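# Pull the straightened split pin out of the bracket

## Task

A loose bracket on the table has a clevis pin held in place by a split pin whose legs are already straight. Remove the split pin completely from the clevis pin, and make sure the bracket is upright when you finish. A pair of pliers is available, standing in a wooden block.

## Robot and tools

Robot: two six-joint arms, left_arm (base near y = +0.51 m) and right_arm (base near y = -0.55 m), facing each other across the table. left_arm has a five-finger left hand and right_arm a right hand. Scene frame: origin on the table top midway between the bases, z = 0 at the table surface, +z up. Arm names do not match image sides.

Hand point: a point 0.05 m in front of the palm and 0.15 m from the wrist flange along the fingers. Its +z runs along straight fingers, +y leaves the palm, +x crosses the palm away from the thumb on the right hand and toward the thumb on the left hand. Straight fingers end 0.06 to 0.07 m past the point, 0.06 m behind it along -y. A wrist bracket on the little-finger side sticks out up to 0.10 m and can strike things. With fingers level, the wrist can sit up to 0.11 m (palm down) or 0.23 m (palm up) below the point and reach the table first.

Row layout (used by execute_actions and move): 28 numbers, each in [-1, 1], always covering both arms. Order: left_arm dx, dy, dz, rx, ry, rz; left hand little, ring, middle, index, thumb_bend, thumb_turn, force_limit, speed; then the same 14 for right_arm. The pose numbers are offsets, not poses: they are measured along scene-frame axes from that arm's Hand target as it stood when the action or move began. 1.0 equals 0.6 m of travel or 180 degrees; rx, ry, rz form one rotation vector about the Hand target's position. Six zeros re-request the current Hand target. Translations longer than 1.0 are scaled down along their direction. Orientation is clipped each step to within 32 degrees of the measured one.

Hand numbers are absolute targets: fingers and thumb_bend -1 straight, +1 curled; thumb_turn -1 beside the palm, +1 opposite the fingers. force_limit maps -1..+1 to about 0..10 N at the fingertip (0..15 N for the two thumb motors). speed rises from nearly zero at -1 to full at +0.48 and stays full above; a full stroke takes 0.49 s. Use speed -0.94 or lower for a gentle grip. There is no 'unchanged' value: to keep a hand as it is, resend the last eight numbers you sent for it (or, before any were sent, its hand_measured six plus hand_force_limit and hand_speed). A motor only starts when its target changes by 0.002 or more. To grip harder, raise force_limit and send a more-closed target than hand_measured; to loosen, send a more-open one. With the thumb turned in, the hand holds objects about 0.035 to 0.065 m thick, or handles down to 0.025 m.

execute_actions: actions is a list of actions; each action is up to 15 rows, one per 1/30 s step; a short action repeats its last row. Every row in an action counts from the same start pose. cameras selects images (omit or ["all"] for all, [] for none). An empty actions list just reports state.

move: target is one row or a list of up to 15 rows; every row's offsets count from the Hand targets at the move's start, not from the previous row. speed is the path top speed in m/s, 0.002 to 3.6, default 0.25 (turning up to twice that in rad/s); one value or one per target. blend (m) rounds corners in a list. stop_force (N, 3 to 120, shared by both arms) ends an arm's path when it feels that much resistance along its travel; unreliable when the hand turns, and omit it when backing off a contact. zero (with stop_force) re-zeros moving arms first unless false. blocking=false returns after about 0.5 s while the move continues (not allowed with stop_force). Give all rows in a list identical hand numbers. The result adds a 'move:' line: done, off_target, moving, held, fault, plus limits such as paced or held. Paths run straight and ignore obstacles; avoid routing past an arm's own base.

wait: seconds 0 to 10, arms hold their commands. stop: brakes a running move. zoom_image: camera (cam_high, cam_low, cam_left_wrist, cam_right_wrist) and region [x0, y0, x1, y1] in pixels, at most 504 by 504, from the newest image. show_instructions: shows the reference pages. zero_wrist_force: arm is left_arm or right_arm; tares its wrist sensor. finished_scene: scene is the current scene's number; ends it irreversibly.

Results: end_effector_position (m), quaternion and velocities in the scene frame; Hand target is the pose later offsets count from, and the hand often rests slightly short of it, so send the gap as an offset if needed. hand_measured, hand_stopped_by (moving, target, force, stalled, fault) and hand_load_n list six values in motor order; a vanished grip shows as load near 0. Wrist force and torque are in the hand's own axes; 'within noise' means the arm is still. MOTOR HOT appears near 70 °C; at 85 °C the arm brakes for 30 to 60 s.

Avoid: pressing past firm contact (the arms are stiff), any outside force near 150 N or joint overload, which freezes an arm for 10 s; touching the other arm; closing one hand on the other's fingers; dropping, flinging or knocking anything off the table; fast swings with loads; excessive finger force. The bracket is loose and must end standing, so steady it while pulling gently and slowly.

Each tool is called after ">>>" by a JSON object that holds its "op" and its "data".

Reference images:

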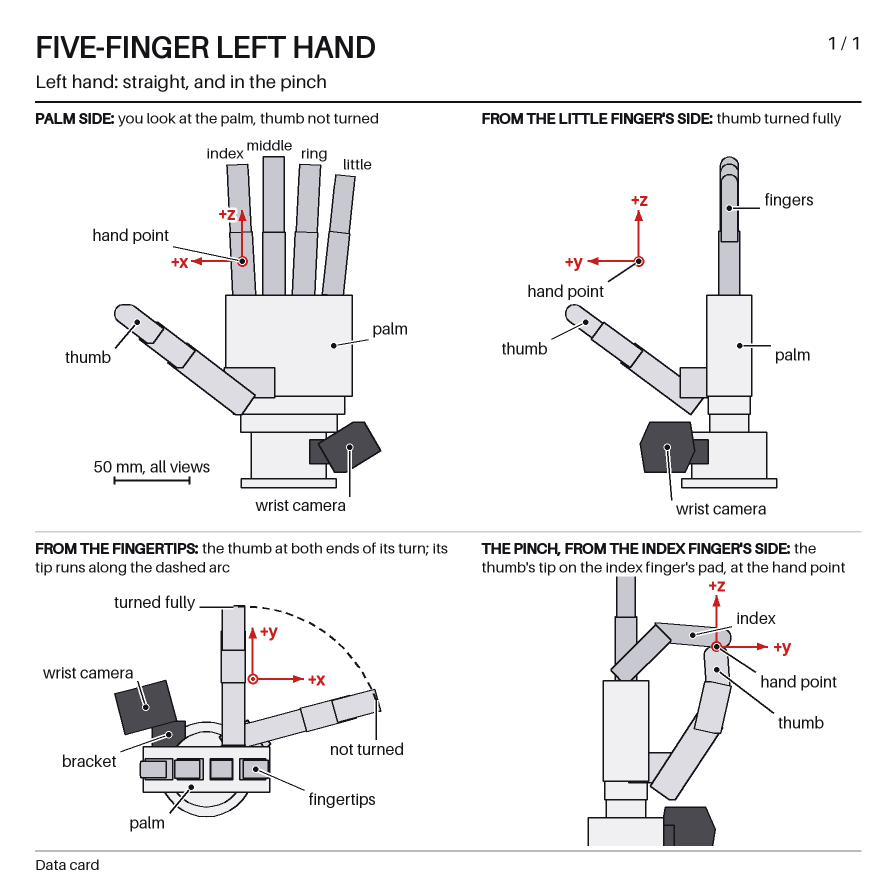

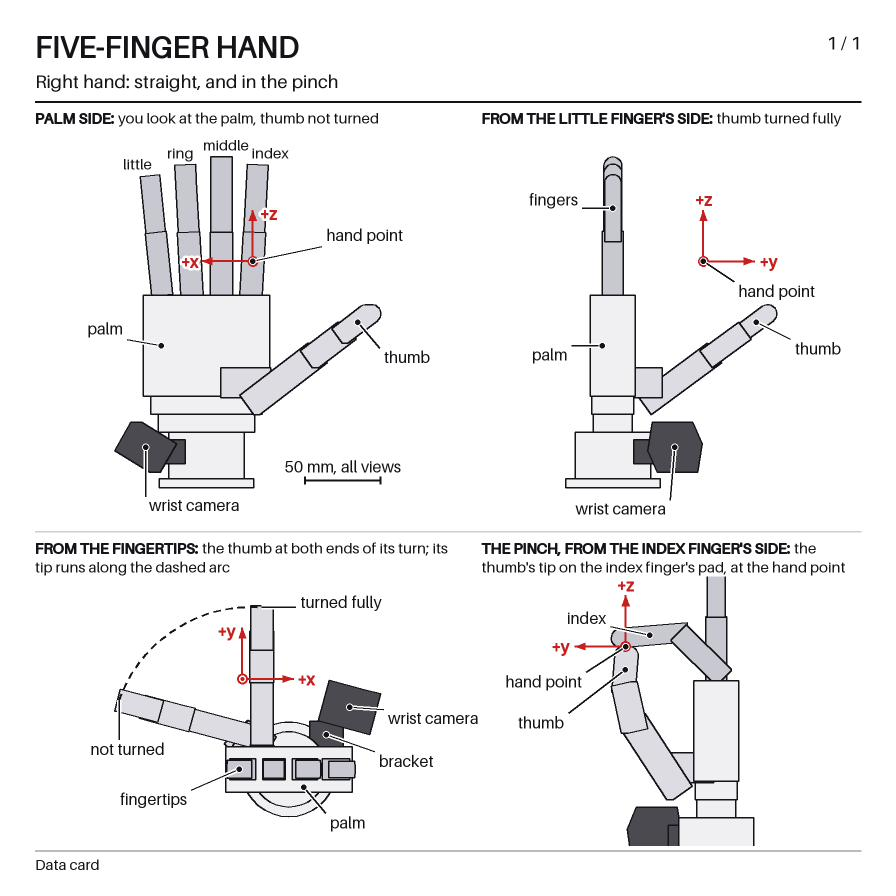

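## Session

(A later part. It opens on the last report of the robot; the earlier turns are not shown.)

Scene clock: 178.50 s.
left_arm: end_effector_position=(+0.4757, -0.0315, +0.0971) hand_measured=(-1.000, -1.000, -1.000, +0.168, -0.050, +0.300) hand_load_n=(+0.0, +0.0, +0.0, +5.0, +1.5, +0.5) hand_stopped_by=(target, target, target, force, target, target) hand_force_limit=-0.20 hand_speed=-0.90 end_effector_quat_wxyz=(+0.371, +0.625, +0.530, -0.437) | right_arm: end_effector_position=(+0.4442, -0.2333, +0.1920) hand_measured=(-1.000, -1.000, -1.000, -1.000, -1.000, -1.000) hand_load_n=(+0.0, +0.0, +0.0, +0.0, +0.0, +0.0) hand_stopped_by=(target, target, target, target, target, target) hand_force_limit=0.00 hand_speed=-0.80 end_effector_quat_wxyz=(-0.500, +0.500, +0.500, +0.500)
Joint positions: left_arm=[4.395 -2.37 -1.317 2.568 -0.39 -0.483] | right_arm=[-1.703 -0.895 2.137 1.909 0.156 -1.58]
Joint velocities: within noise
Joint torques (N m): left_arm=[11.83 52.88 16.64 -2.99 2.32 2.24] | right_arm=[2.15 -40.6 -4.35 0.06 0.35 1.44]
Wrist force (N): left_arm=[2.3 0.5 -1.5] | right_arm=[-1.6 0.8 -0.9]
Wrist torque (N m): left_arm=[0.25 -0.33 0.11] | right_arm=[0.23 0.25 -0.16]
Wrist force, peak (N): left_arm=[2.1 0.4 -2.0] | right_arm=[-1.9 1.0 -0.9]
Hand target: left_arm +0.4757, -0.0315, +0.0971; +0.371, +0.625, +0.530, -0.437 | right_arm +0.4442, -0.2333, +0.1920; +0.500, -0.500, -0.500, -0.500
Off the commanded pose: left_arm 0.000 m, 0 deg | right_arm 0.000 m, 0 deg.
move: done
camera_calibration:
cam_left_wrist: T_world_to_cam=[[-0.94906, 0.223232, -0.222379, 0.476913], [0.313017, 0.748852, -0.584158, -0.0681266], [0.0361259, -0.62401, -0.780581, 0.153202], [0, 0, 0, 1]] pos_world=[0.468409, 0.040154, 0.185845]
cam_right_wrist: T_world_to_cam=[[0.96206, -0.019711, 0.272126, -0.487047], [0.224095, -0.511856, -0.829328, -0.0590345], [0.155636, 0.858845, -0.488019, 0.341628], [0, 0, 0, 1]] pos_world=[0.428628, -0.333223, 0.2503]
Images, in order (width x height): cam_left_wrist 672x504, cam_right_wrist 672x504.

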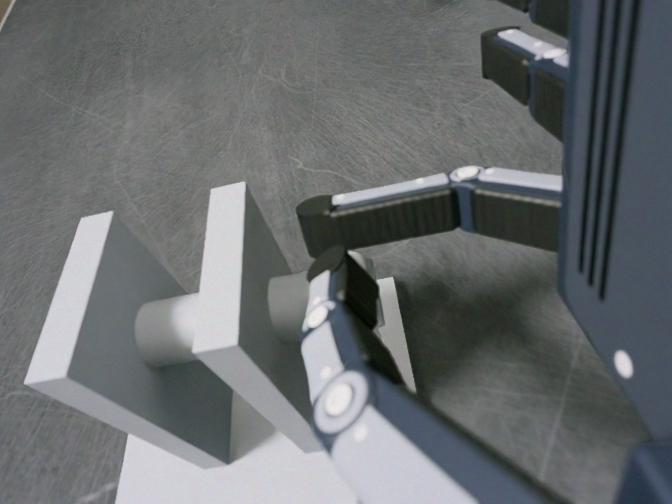

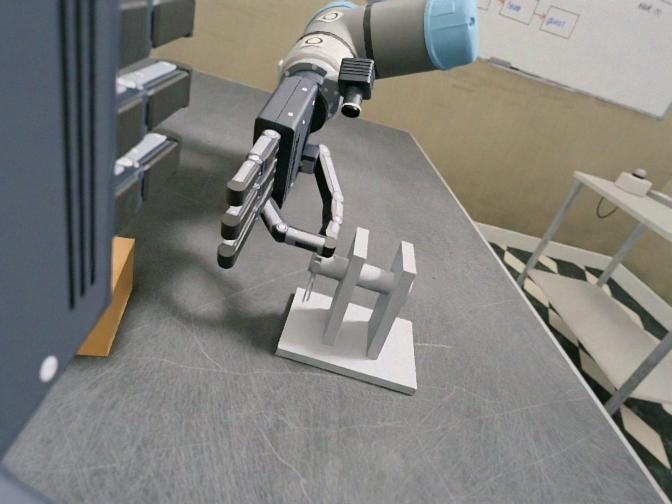

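>>> {"op": "move", "data": {"target": [0,0,0,0,0,0,-1,-1,-1,0.8,-0.05,0.3,0.7,-0.9,0,0,0,0,0,0,-1,-1,-1,-1,-1,-1,0,-0.8], "cameras": []}}

>>> {"op": "move", "data": {"target": [0,0,0.012,0,0,0,-1,-1,-1,0.8,-0.05,0.3,0.7,-0.9,0,0,0,0,0,0,-1,-1,-1,-1,-1,-1,0,-0.8], "cameras": ["cam_right_wrist","cam_left_wrist"], "speed": 0.01, "stop_force": 12}}

>>> {"op": "zoom_image", "data": {"camera": "cam_right_wrist", "region": [270, 200, 390, 320]}}

>>> {"op": "zoom_image", "data": {"camera": "cam_left_wrist", "region": [250, 160, 450, 340]}}

Scene clock: 182.27 s.
left_arm: end_effector_position=(+0.4757, -0.0315, +0.0971) hand_measured=(-1.000, -1.000, -1.000, +0.182, -0.050, +0.300) hand_load_n=(+0.0, +0.0, +0.0, +8.5, +2.0, +1.0) hand_stopped_by=(target, target, target, force, target, target) hand_force_limit=0.70 hand_speed=-0.90 end_effector_quat_wxyz=(+0.371, +0.625, +0.530, -0.437) | right_arm: end_effector_position=(+0.4442, -0.2333, +0.1920) hand_measured=(-1.000, -1.000, -1.000, -1.000, -1.000, -1.000) hand_load_n=(+0.0, +0.0, +0.0, +0.0, +0.0, +0.0) hand_stopped_by=(target, target, target, target, target, target) hand_force_limit=0.00 hand_speed=-0.80 end_effector_quat_wxyz=(-0.500, +0.500, +0.500, +0.500)
Joint positions: left_arm=[4.395 -2.37 -1.317 2.568 -0.39 -0.483] | right_arm=[-1.703 -0.895 2.137 1.909 0.156 -1.58]
Joint velocities: within noise
Joint torques (N m): left_arm=[11.63 53.33 20.6 -2.73 1.58 2.14] | right_arm=[3.28 -40.39 -3.86 0.07 0.31 1.52]
Wrist force (N): left_arm=[1.1 -0.6 -0.1] | right_arm=[-1.5 0.9 -0.8]
Wrist torque (N m): left_arm=[0.25 -0.33 0.10] | right_arm=[0.24 0.23 -0.15]
Wrist force, peak (N): left_arm=[2.3 0.6 -1.7] | right_arm=[-2.0 1.1 -0.8]
Hand target: left_arm +0.4757, -0.0315, +0.0971; +0.371, +0.625, +0.530, -0.437 | right_arm +0.4442, -0.2333, +0.1920; +0.500, -0.500, -0.500, -0.500
Off the commanded pose: left_arm 0.000 m, 0 deg | right_arm 0.000 m, 0 deg.
move: done
No camera images: "cameras" was empty.

Scene clock: 183.93 s.
left_arm: end_effector_position=(+0.4757, -0.0315, +0.1043) hand_measured=(-1.000, -1.000, -1.000, +0.184, -0.050, +0.300) hand_load_n=(+0.0, +0.0, +0.0, +0.0, +0.0, +0.0) hand_stopped_by=(target, target, target, force, target, target) hand_force_limit=0.70 hand_speed=-0.90 end_effector_quat_wxyz=(+0.371, +0.625, +0.530, -0.437) | right_arm: end_effector_position=(+0.4442, -0.2333, +0.1920) hand_measured=(-1.000, -1.000, -1.000, -1.000, -1.000, -1.000) hand_load_n=(+0.0, +0.0, +0.0, +0.0, +0.0, +0.0) hand_stopped_by=(target, target, target, target, target, target) hand_force_limit=0.00 hand_speed=-0.80 end_effector_quat_wxyz=(-0.500, +0.500, +0.500, +0.500)
Joint positions: left_arm=[4.395 -2.361 -1.313 2.555 -0.39 -0.483] | right_arm=[-1.703 -0.895 2.137 1.909 0.156 -1.58]
Joint velocities: within noise
Joint torques (N m): left_arm=[10.08 55.76 21.73 -3.21 -0.1 1.18] | right_arm=[3.38 -40.07 -3.57 0.23 0.33 1.44]
Wrist force (N): left_arm=[2.2 0.6 -1.5] | right_arm=[-1.9 0.8 -0.9]
Wrist torque (N m): left_arm=[0.25 -0.34 0.11] | right_arm=[0.23 0.29 -0.17]
Wrist force, peak (N): left_arm=[2.2 0.5 -1.6] | right_arm=[-1.9 1.0 -0.9]
Hand target: left_arm +0.4757, -0.0315, +0.1043; +0.371, +0.625, +0.530, -0.437 | right_arm +0.4442, -0.2333, +0.1920; +0.500, -0.500, -0.500, -0.500
Off the commanded pose: left_arm 0.000 m, 0 deg | right_arm 0.000 m, 0 deg.
move: done
camera_calibration:
cam_left_wrist: T_world_to_cam=[[-0.94906, 0.223232, -0.222379, 0.478514], [0.313017, 0.748852, -0.584158, -0.0639207], [0.0361259, -0.62401, -0.780581, 0.158822], [0, 0, 0, 1]] pos_world=[0.468409, 0.040154, 0.193045]
cam_right_wrist: T_world_to_cam=[[0.96206, -0.019711, 0.272126, -0.487047], [0.224095, -0.511856, -0.829328, -0.0590345], [0.155636, 0.858845, -0.488019, 0.341628], [0, 0, 0, 1]] pos_world=[0.428628, -0.333223, 0.2503]
Images, in order (width x height): cam_left_wrist 672x504, cam_right_wrist 672x504.

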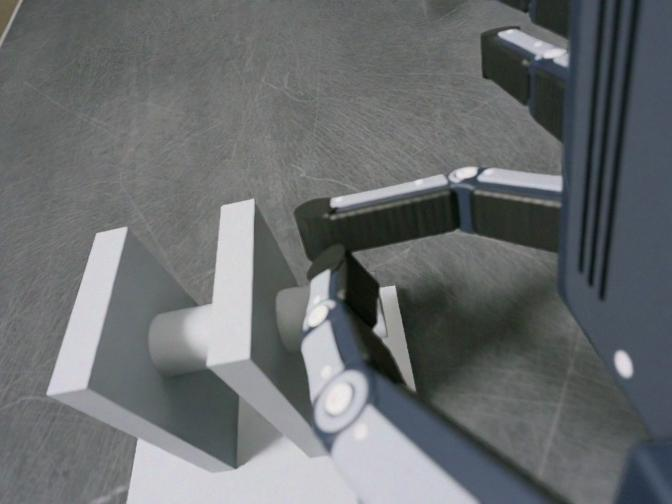

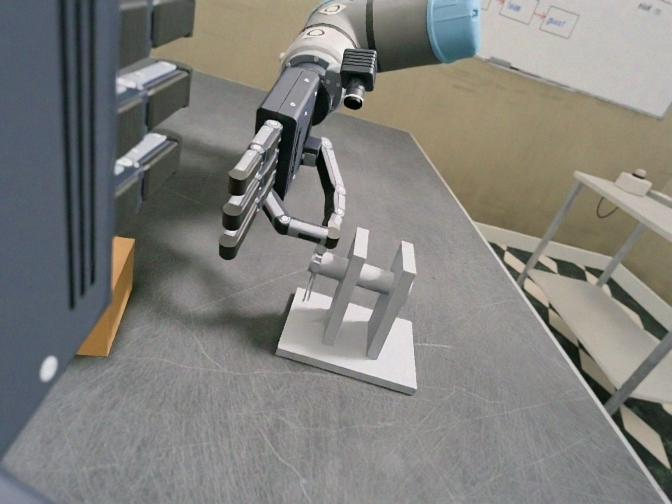

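Scaled by 4.200 from the camera's 672x504 image, which has a finer 960x720 frame.

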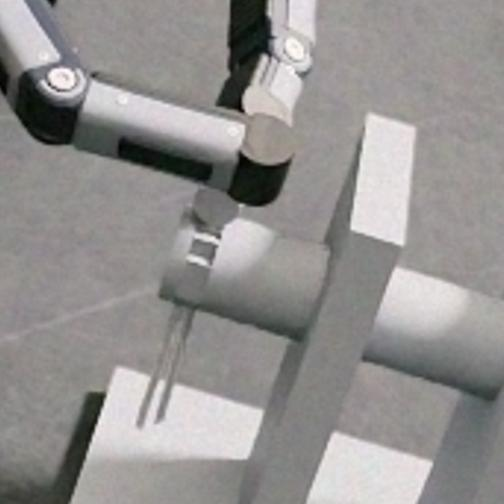

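Scaled by 2.520 from the camera's 672x504 image, which has a finer 960x720 frame.

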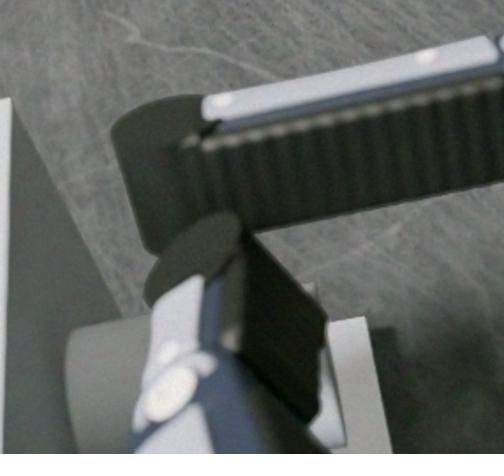

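>>> {"op": "move", "data": {"target": [[0,0.01,0.03,0,0,0,-1,-1,-1,-0.1,-0.05,0.35,0.2,-0.5,0,0,0,0,0,0,-1,-1,-1,-1,-1,-1,0,-0.8],[0,0.01,0.03,-0.1096,0.0182,0,-1,-1,-1,-0.1,-0.05,0.35,0.2,-0.5,0,0,0,0,0,0,-1,-1,-1,-1,-1,-1,0,-0.8]], "speed": 0.1, "cameras": ["cam_right_wrist","cam_left_wrist","cam_low"]}}

>>> {"op": "zoom_image", "data": {"camera": "cam_right_wrist", "region": [270, 160, 390, 280]}}

>>> {"op": "zoom_image", "data": {"camera": "cam_left_wrist", "region": [250, 160, 450, 340]}}

Scene clock: 196.13 s.
left_arm: end_effector_position=(+0.4757, -0.0254, +0.1226) hand_measured=(-1.000, -1.000, -1.000, -0.100, -0.050, +0.350) hand_load_n=(+0.0, +0.0, +0.0, +0.0, +0.5, +0.0) hand_stopped_by=(target, target, target, target, target, target) hand_force_limit=0.20 hand_speed=-0.50 end_effector_quat_wxyz=(+0.454, +0.543, +0.459, -0.537) | right_arm: end_effector_position=(+0.4442, -0.2333, +0.1920) hand_measured=(-1.000, -1.000, -1.000, -1.000, -1.000, -1.000) hand_load_n=(+0.0, +0.0, +0.0, +0.0, +0.0, +0.0) hand_stopped_by=(target, target, target, target, target, target) hand_force_limit=0.00 hand_speed=-0.80 end_effector_quat_wxyz=(-0.500, +0.500, +0.500, +0.500)
Joint positions: left_arm=[4.452 -2.193 -1.647 3.737 -0.118 -1.468] | right_arm=[-1.703 -0.895 2.137 1.909 0.156 -1.58]
Joint velocities: within noise
Joint torques (N m): left_arm=[-11.38 50.09 8.9 1.73 -1.35 -1.96] | right_arm=[4.59 -39.26 -2.73 0.43 0.25 1.44]
Wrist force (N): left_arm=[1.9 0.7 -2.3] | right_arm=[-1.7 1.1 -0.9]
Wrist torque (N m): left_arm=[0.29 -0.43 0.07] | right_arm=[0.28 0.25 -0.15]
Wrist force, peak (N): left_arm=[2.0 0.7 -2.5] | right_arm=[-1.9 1.1 -1.0]
Hand target: left_arm +0.4757, -0.0255, +0.1223; +0.457, +0.539, +0.457, -0.539 | right_arm +0.4442, -0.2333, +0.1920; +0.500, -0.500, -0.500, -0.500
Off the commanded pose: left_arm 0.000 m, 1 deg | right_arm 0.000 m, 0 deg.
move: done
camera_calibration:
cam_left_wrist: T_world_to_cam=[[-0.96115, 0.149926, -0.23176, 0.486252], [0.276013, 0.513655, -0.812389, -0.0181725], [-0.00275324, -0.844796, -0.535081, 0.159674], [0, 0, 0, 1]] pos_world=[0.472817, 0.0713244, 0.183369]
cam_right_wrist: T_world_to_cam=[[0.96206, -0.019711, 0.272126, -0.487047], [0.224095, -0.511856, -0.829328, -0.0590345], [0.155636, 0.858845, -0.488019, 0.341628], [0, 0, 0, 1]] pos_world=[0.428628, -0.333223, 0.2503]
Images, in order (width x height): cam_low 672x504, cam_left_wrist 672x504, cam_right_wrist 672x504.

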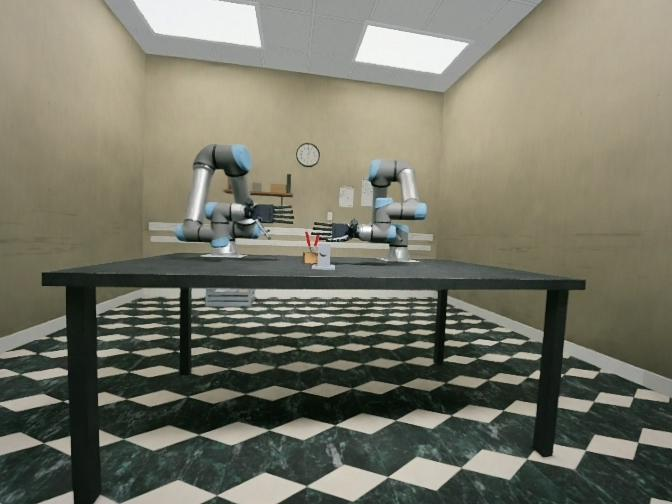

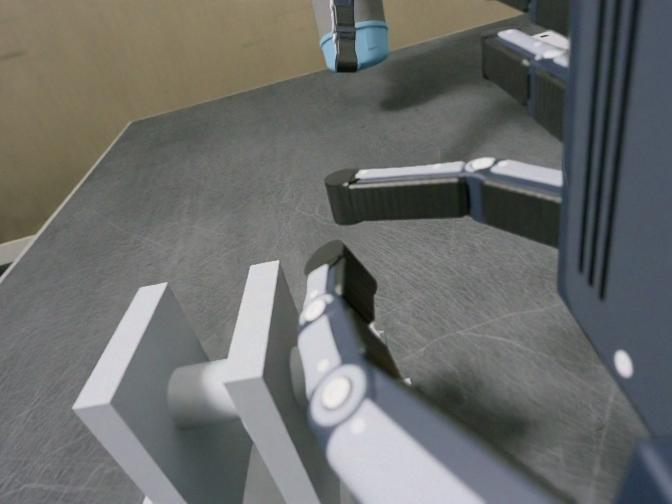

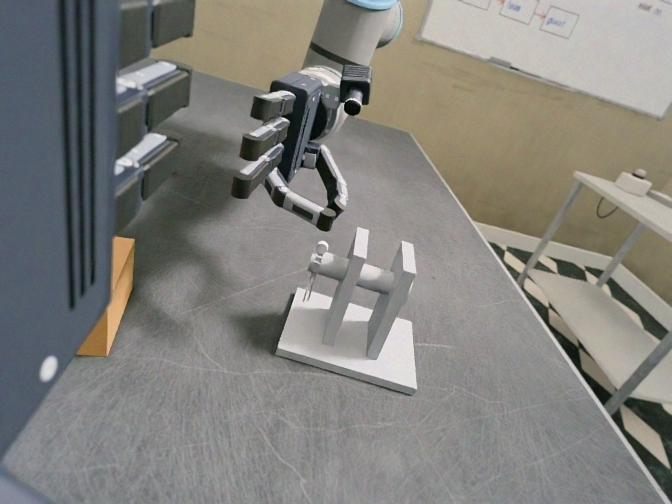

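Scaled by 4.200 from the camera's 672x504 image, which has a finer 960x720 frame.

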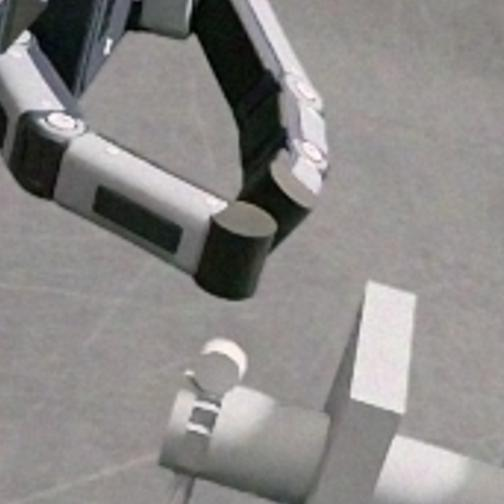

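Scaled by 2.520 from the camera's 672x504 image, which has a finer 960x720 frame.

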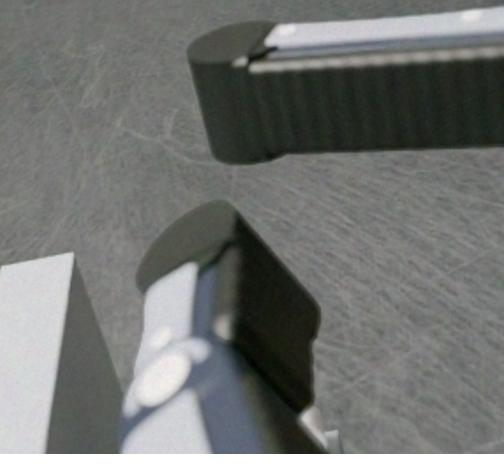

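>>> {"op": "move", "data": {"target": [[0,0.013,0,0,0,0,-1,-1,-1,-0.1,-0.05,0.5,0.2,-0.5,0,0,0,0,0,0,-1,-1,-1,-1,-1,-1,0,-0.8],[0,0.013,-0.052,0,0,0,-1,-1,-1,-0.1,-0.05,0.5,0.2,-0.5,0,0,0,0,0,0,-1,-1,-1,-1,-1,-1,0,-0.8]], "speed": 0.05, "stop_force": 4, "cameras": ["cam_right_wrist","cam_left_wrist"]}}

>>> {"op": "zoom_image", "data": {"camera": "cam_right_wrist", "region": [270, 180, 390, 300]}}

>>> {"op": "zoom_image", "data": {"camera": "cam_left_wrist", "region": [250, 160, 450, 340]}}

Scene clock: 203.60 s.
left_arm: end_effector_position=(+0.4757, -0.0177, +0.0911) hand_measured=(-1.000, -1.000, -1.000, -0.100, -0.050, +0.500) hand_load_n=(+0.0, +0.0, +0.0, +0.0, +0.0, +0.0) hand_stopped_by=(target, target, target, target, target, target) hand_force_limit=0.20 hand_speed=-0.50 end_effector_quat_wxyz=(+0.457, +0.539, +0.457, -0.539) | right_arm: end_effector_position=(+0.4442, -0.2333, +0.1920) hand_measured=(-1.000, -1.000, -1.000, -1.000, -1.000, -1.000) hand_load_n=(+0.0, +0.0, +0.0, +0.0, +0.0, +0.0) hand_stopped_by=(target, target, target, target, target, target) hand_force_limit=0.00 hand_speed=-0.80 end_effector_quat_wxyz=(-0.500, +0.500, +0.500, +0.500)
Joint positions: left_arm=[4.466 -2.222 -1.711 3.932 -0.106 -1.569] | right_arm=[-1.703 -0.895 2.137 1.909 0.156 -1.58]
Joint velocities: within noise
Joint torques (N m): left_arm=[12.13 50.31 8.58 1.97 -0.8 -1.84] | right_arm=[4.98 -39.12 -2.11 0.51 0.01 1.44]
Wrist force (N): left_arm=[1.8 0.7 -2.2] | right_arm=[-1.7 1.0 -1.0]
Wrist torque (N m): left_arm=[0.30 -0.34 0.05] | right_arm=[0.26 0.26 -0.16]
Wrist force, peak (N): left_arm=[1.9 0.7 -2.6] | right_arm=[-1.9 1.2 -0.8]
Hand target: left_arm +0.4757, -0.0177, +0.0911; +0.457, +0.539, +0.457, -0.539 | right_arm +0.4442, -0.2333, +0.1920; +0.500, -0.500, -0.500, -0.500
Off the commanded pose: left_arm 0.000 m, 0 deg | right_arm 0.000 m, 0 deg.
move: done
camera_calibration:
cam_left_wrist: T_world_to_cam=[[-0.96215, 0.144363, -0.231144, 0.478157], [0.272518, 0.504867, -0.81905, -0.0456341], [-0.00154363, -0.85104, -0.525099, 0.14785], [0, 0, 0, 1]] pos_world=[0.472723, 0.0798367, 0.150782]
cam_right_wrist: T_world_to_cam=[[0.96206, -0.019711, 0.272126, -0.487047], [0.224095, -0.511856, -0.829328, -0.0590345], [0.155636, 0.858845, -0.488019, 0.341628], [0, 0, 0, 1]] pos_world=[0.428628, -0.333223, 0.2503]
Images, in order (width x height): cam_left_wrist 672x504, cam_right_wrist 672x504.

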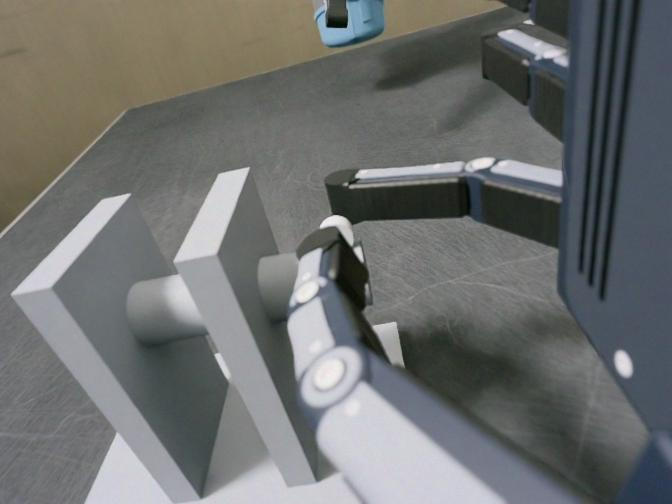

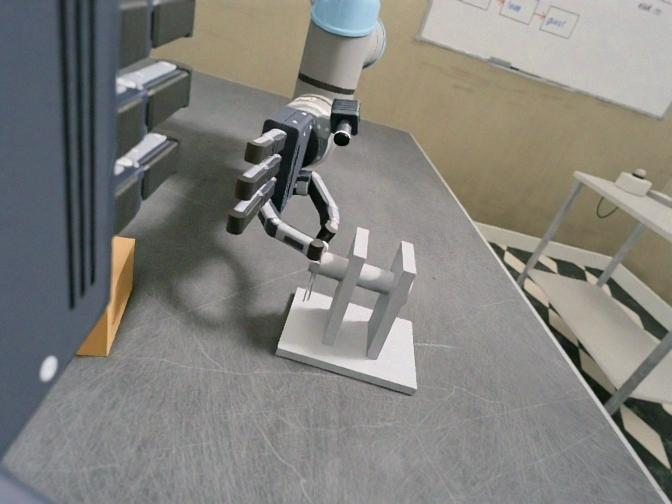

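Scaled by 4.200 from the camera's 672x504 image, which has a finer 960x720 frame.

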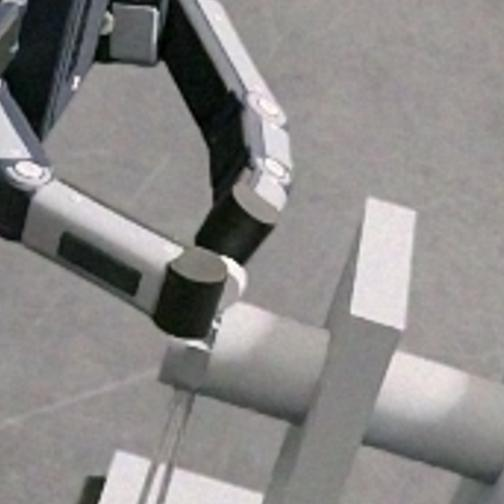

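Scaled by 2.520 from the camera's 672x504 image, which has a finer 960x720 frame.

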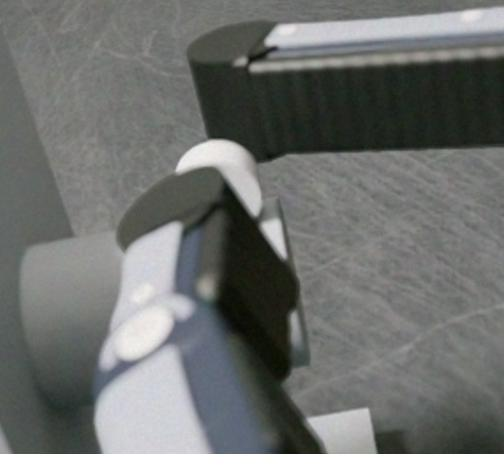

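>>> {"op": "move", "data": {"target": [-0.003,-0.025,0,0,0,0,-1,-1,-1,-0.1,0.0,0.5,0.2,-0.5,0,0,0,0,0,0,-1,-1,-1,-1,-1,-1,0,-0.8], "speed": 0.008, "stop_force": 3, "cameras": ["cam_right_wrist","cam_left_wrist"]}}

>>> {"op": "zoom_image", "data": {"camera": "cam_right_wrist", "region": [270, 180, 390, 300]}}

>>> {"op": "zoom_image", "data": {"camera": "cam_left_wrist", "region": [250, 160, 450, 340]}}

Scene clock: 209.57 s.
left_arm: end_effector_position=(+0.4739, -0.0327, +0.0911) hand_measured=(-1.000, -1.000, -1.000, -0.100, +0.000, +0.500) hand_load_n=(+0.0, +0.0, +0.0, +0.0, +0.0, +0.0) hand_stopped_by=(target, target, target, target, target, target) hand_force_limit=0.20 hand_speed=-0.50 end_effector_quat_wxyz=(+0.457, +0.539, +0.457, -0.539) | right_arm: end_effector_position=(+0.4442, -0.2333, +0.1920) hand_measured=(-1.000, -1.000, -1.000, -1.000, -1.000, -1.000) hand_load_n=(+0.0, +0.0, +0.0, +0.5, +0.0, +0.0) hand_stopped_by=(target, target, target, target, target, target) hand_force_limit=0.00 hand_speed=-0.80 end_effector_quat_wxyz=(-0.500, +0.500, +0.500, +0.500)
Joint positions: left_arm=[4.438 -2.232 -1.692 3.923 -0.134 -1.57] | right_arm=[-1.703 -0.895 2.137 1.909 0.156 -1.58]
Joint velocities: within noise
Joint torques (N m): left_arm=[-12.08 37.4 20.1 -1.31 -1.44 2.31] | right_arm=[5.95 -38.1 -1.13 0.59 0.04 1.48]
Wrist force (N): left_arm=[1.3 0.4 -5.1] | right_arm=[-1.6 1.0 -0.9]
Wrist torque (N m): left_arm=[0.30 -0.32 0.04] | right_arm=[0.26 0.25 -0.15]
Wrist force, peak (N): left_arm=[1.5 0.3 -5.2] | right_arm=[-1.9 1.1 -1.0]
Hand target: left_arm +0.4739, -0.0327, +0.0911; +0.457, +0.539, +0.457, -0.539 | right_arm +0.4442, -0.2333, +0.1920; +0.500, -0.500, -0.500, -0.500
Off the commanded pose: left_arm 0.000 m, 0 deg | right_arm 0.000 m, 0 deg.
move: done
camera_calibration:
cam_left_wrist: T_world_to_cam=[[-0.96215, 0.144344, -0.231155, 0.478593], [0.272517, 0.504798, -0.819093, -0.0375591], [-0.00154439, -0.851084, -0.525027, 0.135074], [0, 0, 0, 1]] pos_world=[0.470923, 0.0648369, 0.150782]
cam_right_wrist: T_world_to_cam=[[0.96206, -0.019711, 0.272126, -0.487047], [0.224095, -0.511856, -0.829328, -0.0590345], [0.155636, 0.858845, -0.488019, 0.341628], [0, 0, 0, 1]] pos_world=[0.428628, -0.333223, 0.2503]
Images, in order (width x height): cam_left_wrist 672x504, cam_right_wrist 672x504.

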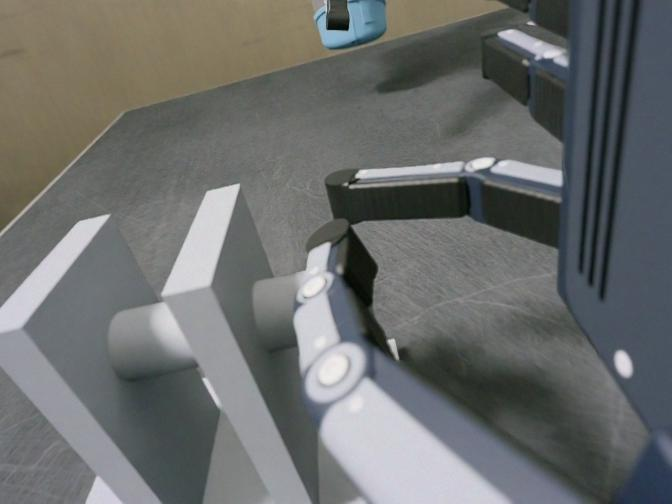

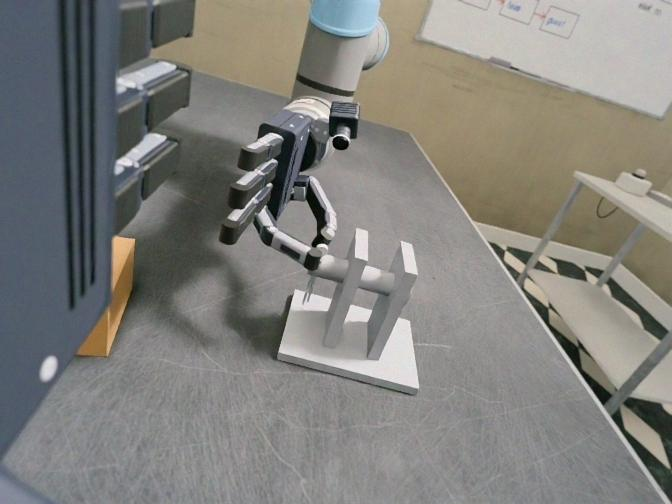

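Scaled by 4.200 from the camera's 672x504 image, which has a finer 960x720 frame.

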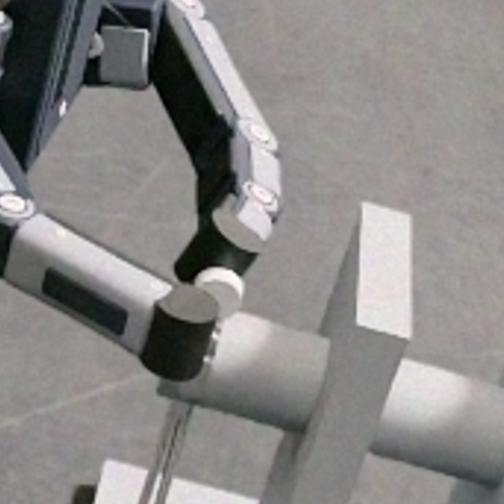

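Scaled by 2.520 from the camera's 672x504 image, which has a finer 960x720 frame.

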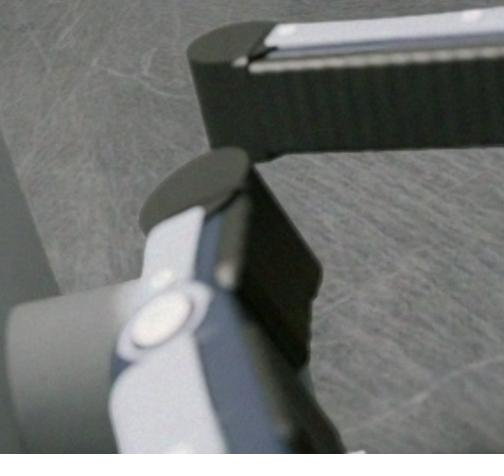

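>>> {"op": "move", "data": {"target": [0,0,0,0,0,0,-1,-1,-1,0.7,0.0,0.5,-0.2,-0.9,0,0,0,0,0,0,-1,-1,-1,-1,-1,-1,0,-0.8], "cameras": ["cam_right_wrist","cam_left_wrist"]}}

>>> {"op": "zoom_image", "data": {"camera": "cam_right_wrist", "region": [270, 180, 390, 300]}}

>>> {"op": "zoom_image", "data": {"camera": "cam_left_wrist", "region": [250, 160, 450, 340]}}

Scene clock: 212.57 s.
left_arm: end_effector_position=(+0.4739, -0.0327, +0.0911) hand_measured=(-1.000, -1.000, -1.000, +0.150, +0.000, +0.500) hand_load_n=(+0.0, +0.0, +0.0, +4.0, +1.5, -0.5) hand_stopped_by=(target, target, target, force, target, target) hand_force_limit=-0.20 hand_speed=-0.90 end_effector_quat_wxyz=(+0.457, +0.539, +0.457, -0.539) | right_arm: end_effector_position=(+0.4442, -0.2333, +0.1920) hand_measured=(-1.000, -1.000, -1.000, -1.000, -1.000, -1.000) hand_load_n=(+0.0, +0.0, +0.0, +0.0, +0.0, +0.0) hand_stopped_by=(target, target, target, target, target, target) hand_force_limit=0.00 hand_speed=-0.80 end_effector_quat_wxyz=(-0.500, +0.500, +0.500, +0.500)
Joint positions: left_arm=[4.438 -2.232 -1.692 3.923 -0.134 -1.57] | right_arm=[-1.703 -0.895 2.137 1.909 0.156 -1.58]
Joint velocities: within noise
Joint torques (N m): left_arm=[-9.5 37.82 16.92 -1.21 -1.21 2.23] | right_arm=[6.8 -37.56 -1.23 0.62 -0.05 1.44]
Wrist force (N): left_arm=[1.4 0.2 -2.4] | right_arm=[-1.8 0.9 -1.0]
Wrist torque (N m): left_arm=[0.28 -0.37 0.06] | right_arm=[0.25 0.29 -0.17]
Wrist force, peak (N): left_arm=[1.4 0.2 -5.4] | right_arm=[-1.9 1.0 -0.9]
Hand target: left_arm +0.4739, -0.0327, +0.0911; +0.457, +0.539, +0.457, -0.539 | right_arm +0.4442, -0.2333, +0.1920; +0.500, -0.500, -0.500, -0.500
Off the commanded pose: left_arm 0.000 m, 0 deg | right_arm 0.000 m, 0 deg.
move: done
camera_calibration:
cam_left_wrist: T_world_to_cam=[[-0.96215, 0.144344, -0.231155, 0.478593], [0.272517, 0.504798, -0.819093, -0.0375591], [-0.00154439, -0.851084, -0.525027, 0.135074], [0, 0, 0, 1]] pos_world=[0.470923, 0.0648369, 0.150782]
cam_right_wrist: T_world_to_cam=[[0.96206, -0.019711, 0.272126, -0.487047], [0.224095, -0.511856, -0.829328, -0.0590345], [0.155636, 0.858845, -0.488019, 0.341628], [0, 0, 0, 1]] pos_world=[0.428628, -0.333223, 0.2503]
Images, in order (width x height): cam_left_wrist 672x504, cam_right_wrist 672x504.

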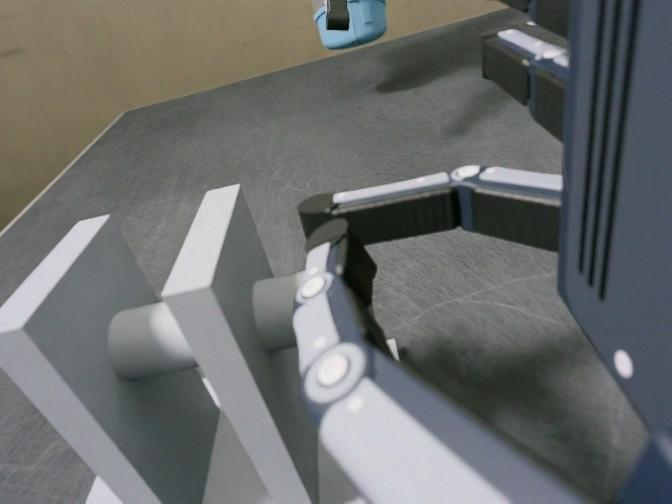

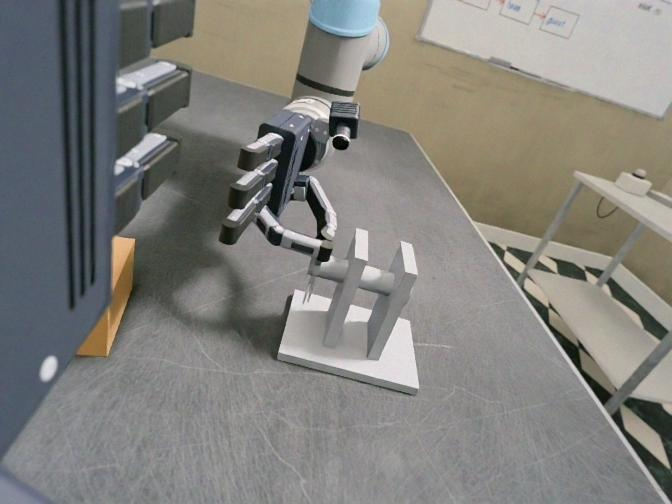

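Scaled by 4.200 from the camera's 672x504 image, which has a finer 960x720 frame.

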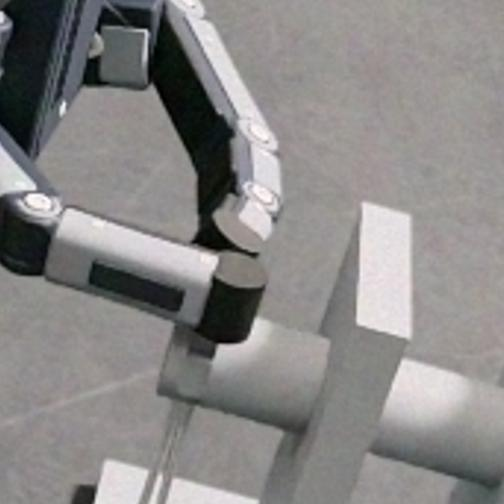

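Scaled by 2.520 from the camera's 672x504 image, which has a finer 960x720 frame.

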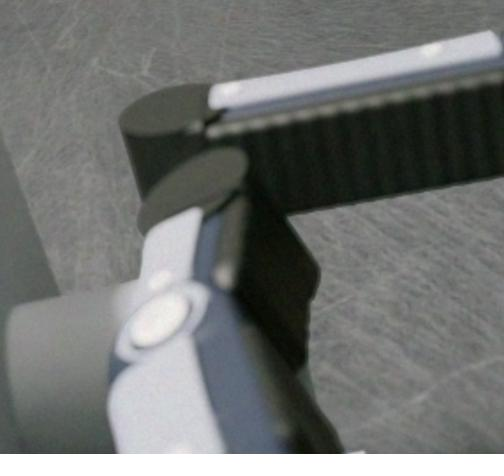

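Good, square grip. Squeeze and lift.

>>> {"op": "move", "data": {"target": [0,0,0,0,0,0,-1,-1,-1,0.9,0.0,0.5,0.7,-0.9,0,0,0,0,0,0,-1,-1,-1,-1,-1,-1,0,-0.8], "cameras": []}}

>>> {"op": "move", "data": {"target": [0,0,0.014,0,0,0,-1,-1,-1,0.9,0.0,0.5,0.7,-0.9,0,0,0,0,0,0,-1,-1,-1,-1,-1,-1,0,-0.8], "cameras": ["cam_right_wrist","cam_left_wrist"], "speed": 0.01, "stop_force": 12}}

>>> {"op": "zoom_image", "data": {"camera": "cam_right_wrist", "region": [270, 200, 390, 320]}}

Scene clock: 214.83 s.
left_arm: end_effector_position=(+0.4739, -0.0327, +0.0911) hand_measured=(-1.000, -1.000, -1.000, +0.164, +0.000, +0.500) hand_load_n=(+0.0, +0.0, +0.0, +9.0, +2.5, -0.5) hand_stopped_by=(target, target, target, force, target, target) hand_force_limit=0.70 hand_speed=-0.90 end_effector_quat_wxyz=(+0.457, +0.539, +0.457, -0.539) | right_arm: end_effector_position=(+0.4442, -0.2333, +0.1920) hand_measured=(-1.000, -1.000, -1.000, -1.000, -1.000, -1.000) hand_load_n=(+0.0, +0.0, +0.0, +0.0, +0.0, +0.0) hand_stopped_by=(target, target, target, target, target, target) hand_force_limit=0.00 hand_speed=-0.80 end_effector_quat_wxyz=(-0.500, +0.500, +0.500, +0.500)
Joint positions: left_arm=[4.438 -2.232 -1.692 3.923 -0.134 -1.57] | right_arm=[-1.703 -0.895 2.137 1.909 0.156 -1.58]
Joint velocities: within noise
Joint torques (N m): left_arm=[1.98 38.47 15.62 -1 -1.19 1.97] | right_arm=[7.52 -37.31 -0.65 0.52 -0.04 1.39]
Wrist force (N): left_arm=[1.5 0.3 -2.2] | right_arm=[-1.9 1.0 -0.7]
Wrist torque (N m): left_arm=[0.25 -0.35 0.05] | right_arm=[0.25 0.28 -0.17]
Wrist force, peak (N): left_arm=[1.5 0.6 -2.4] | right_arm=[-1.9 1.0 -0.8]
Hand target: left_arm +0.4739, -0.0327, +0.0911; +0.457, +0.539, +0.457, -0.539 | right_arm +0.4442, -0.2333, +0.1920; +0.500, -0.500, -0.500, -0.500
Off the commanded pose: left_arm 0.000 m, 0 deg | right_arm 0.000 m, 0 deg.
move: done
No camera images: "cameras" was empty.

Scene clock: 216.63 s.
left_arm: end_effector_position=(+0.4739, -0.0327, +0.0995) hand_measured=(-1.000, -1.000, -1.000, +0.164, +0.000, +0.500) hand_load_n=(+0.0, +0.0, +0.0, +9.0, +3.0, -0.5) hand_stopped_by=(target, target, target, force, target, target) hand_force_limit=0.70 hand_speed=-0.90 end_effector_quat_wxyz=(+0.457, +0.539, +0.457, -0.539) | right_arm: end_effector_position=(+0.4442, -0.2333, +0.1920) hand_measured=(-1.000, -1.000, -1.000, -1.000, -1.000, -1.000) hand_load_n=(+0.0, +0.0, -0.5, -0.5, -0.5, +0.0) hand_stopped_by=(target, target, target, target, target, target) hand_force_limit=0.00 hand_speed=-0.80 end_effector_quat_wxyz=(-0.500, +0.500, +0.500, +0.500)
Joint positions: left_arm=[4.438 -2.218 -1.688 3.906 -0.134 -1.57] | right_arm=[-1.703 -0.895 2.137 1.909 0.156 -1.58]
Joint velocities: within noise
Joint torques (N m): left_arm=[12.07 49.85 20.57 -1.23 -1.01 2.25] | right_arm=[7.51 -36.77 -1.07 0.72 -0.13 1.43]
Wrist force (N): left_arm=[2.1 0.5 -1.9] | right_arm=[-1.5 0.9 -0.8]
Wrist torque (N m): left_arm=[0.26 -0.36 0.06] | right_arm=[0.23 0.23 -0.15]
Wrist force, peak (N): left_arm=[2.2 0.6 -2.0] | right_arm=[-1.8 1.0 -1.0]
Hand target: left_arm +0.4739, -0.0327, +0.0995; +0.457, +0.539, +0.457, -0.539 | right_arm +0.4442, -0.2333, +0.1920; +0.500, -0.500, -0.500, -0.500
Off the commanded pose: left_arm 0.000 m, 0 deg | right_arm 0.000 m, 0 deg.
move: done
camera_calibration:
cam_left_wrist: T_world_to_cam=[[-0.96215, 0.144344, -0.231155, 0.480535], [0.272517, 0.504798, -0.819093, -0.0306787], [-0.00154439, -0.851084, -0.525027, 0.139484], [0, 0, 0, 1]] pos_world=[0.470923, 0.0648369, 0.159182]
cam_right_wrist: T_world_to_cam=[[0.96206, -0.019711, 0.272126, -0.487047], [0.224095, -0.511856, -0.829328, -0.0590345], [0.155636, 0.858845, -0.488019, 0.341628], [0, 0, 0, 1]] pos_world=[0.428628, -0.333223, 0.2503]
Images, in order (width x height): cam_left_wrist 672x504, cam_right_wrist 672x504.

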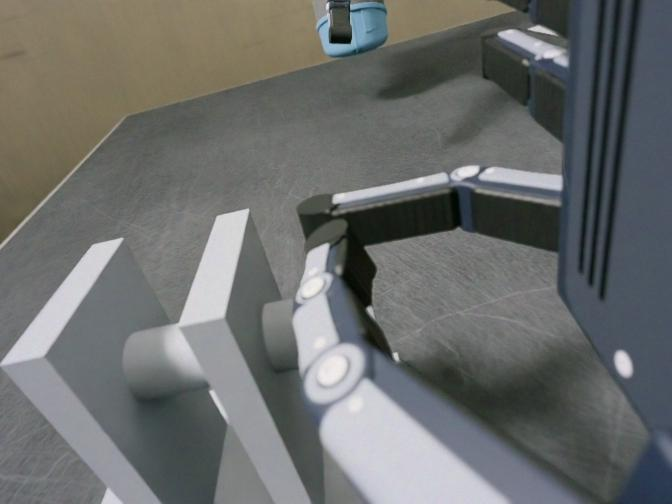

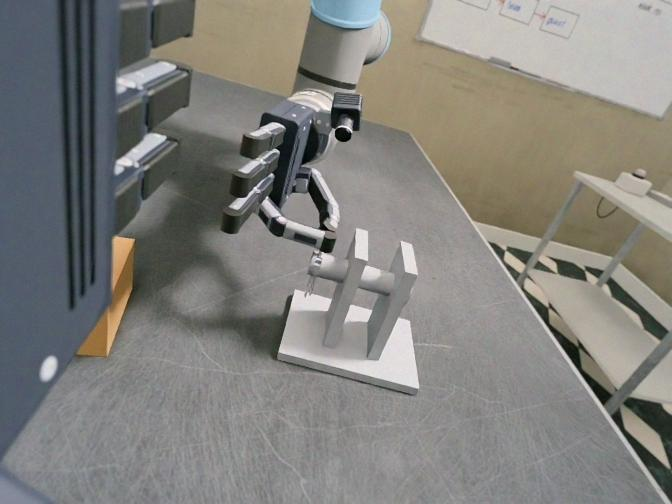

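Scaled by 4.200 from the camera's 672x504 image, which has a finer 960x720 frame.

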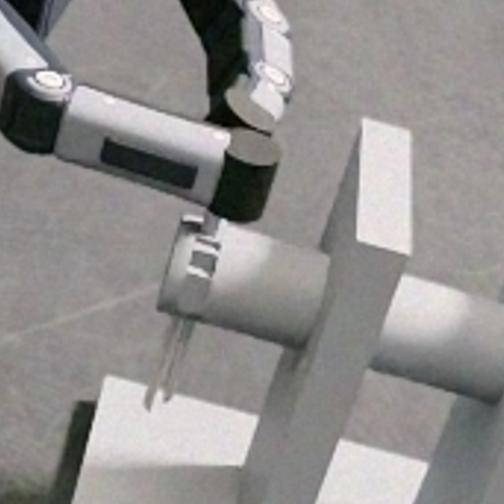

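>>> {"op": "move", "data": {"target": [0,0,0.083,0,0,0,-1,-1,-1,0.9,0.0,0.5,0.7,-0.9,0,0,0,0,0,0,-1,-1,-1,-1,-1,-1,0,-0.8], "cameras": ["cam_right_wrist","cam_left_wrist"], "speed": 0.015, "stop_force": 12}}

>>> {"op": "zoom_image", "data": {"camera": "cam_right_wrist", "region": [250, 140, 410, 320]}}

Scene clock: 222.17 s.
left_arm: end_effector_position=(+0.4739, -0.0327, +0.1493) hand_measured=(-1.000, -1.000, -1.000, +0.166, +0.000, +0.500) hand_load_n=(+0.0, +0.0, +0.0, +0.0, +0.0, +0.0) hand_stopped_by=(target, target, target, force, target, target) hand_force_limit=0.70 hand_speed=-0.90 end_effector_quat_wxyz=(+0.457, +0.539, +0.457, -0.539) | right_arm: end_effector_position=(+0.4442, -0.2333, +0.1920) hand_measured=(-1.000, -1.000, -1.000, -1.000, -1.000, -1.000) hand_load_n=(+0.0, +0.0, +0.0, +0.0, +0.0, +0.0) hand_stopped_by=(target, target, target, target, target, target) hand_force_limit=0.00 hand_speed=-0.80 end_effector_quat_wxyz=(-0.500, +0.500, +0.500, +0.500)
Joint positions: left_arm=[4.438 -2.141 -1.661 3.801 -0.134 -1.57] | right_arm=[-1.703 -0.895 2.137 1.909 0.156 -1.58]
Joint velocities: within noise
Joint torques (N m): left_arm=[10.67 47.98 21.92 -1.39 -0.73 2.28] | right_arm=[7.99 -36.55 0.12 0.77 -0.23 1.41]
Wrist force (N): left_arm=[1.8 0.5 -1.9] | right_arm=[-1.7 0.9 -0.8]
Wrist torque (N m): left_arm=[0.27 -0.36 0.05] | right_arm=[0.24 0.26 -0.16]
Wrist force, peak (N): left_arm=[10.0 0.7 -2.0] | right_arm=[-1.9 1.1 -1.0]
Hand target: left_arm +0.4739, -0.0327, +0.1493; +0.457, +0.539, +0.457, -0.539 | right_arm +0.4442, -0.2333, +0.1920; +0.500, -0.500, -0.500, -0.500
Off the commanded pose: left_arm 0.000 m, 0 deg | right_arm 0.000 m, 0 deg.
move: done
camera_calibration:
cam_left_wrist: T_world_to_cam=[[-0.96215, 0.144344, -0.231155, 0.492047], [0.272517, 0.504798, -0.819093, 0.0101122], [-0.00154439, -0.851084, -0.525027, 0.16563], [0, 0, 0, 1]] pos_world=[0.470923, 0.0648369, 0.208982]
cam_right_wrist: T_world_to_cam=[[0.96206, -0.019711, 0.272126, -0.487047], [0.224095, -0.511856, -0.829328, -0.0590345], [0.155636, 0.858845, -0.488019, 0.341628], [0, 0, 0, 1]] pos_world=[0.428628, -0.333223, 0.2503]
Images, in order (width x height): cam_left_wrist 672x504, cam_right_wrist 672x504.

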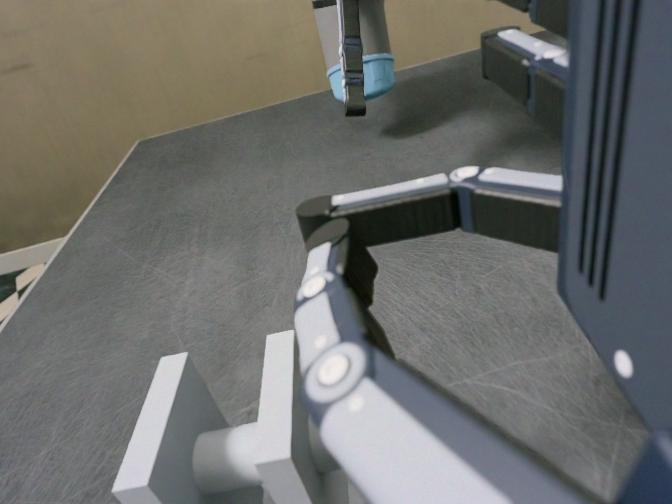

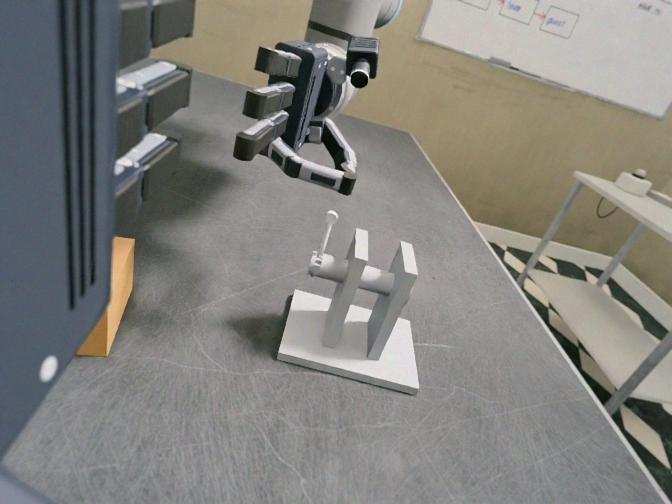

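Scaled by 2.800 from the camera's 672x504 image, which has a finer 960x720 frame.

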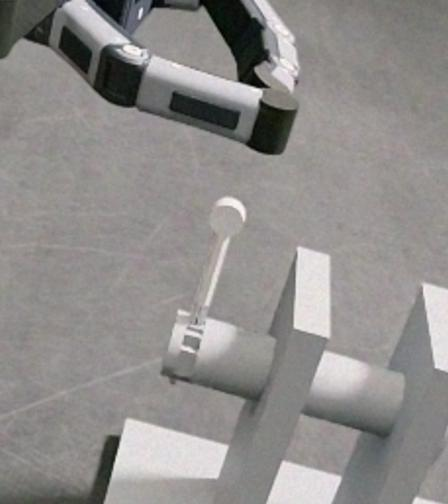

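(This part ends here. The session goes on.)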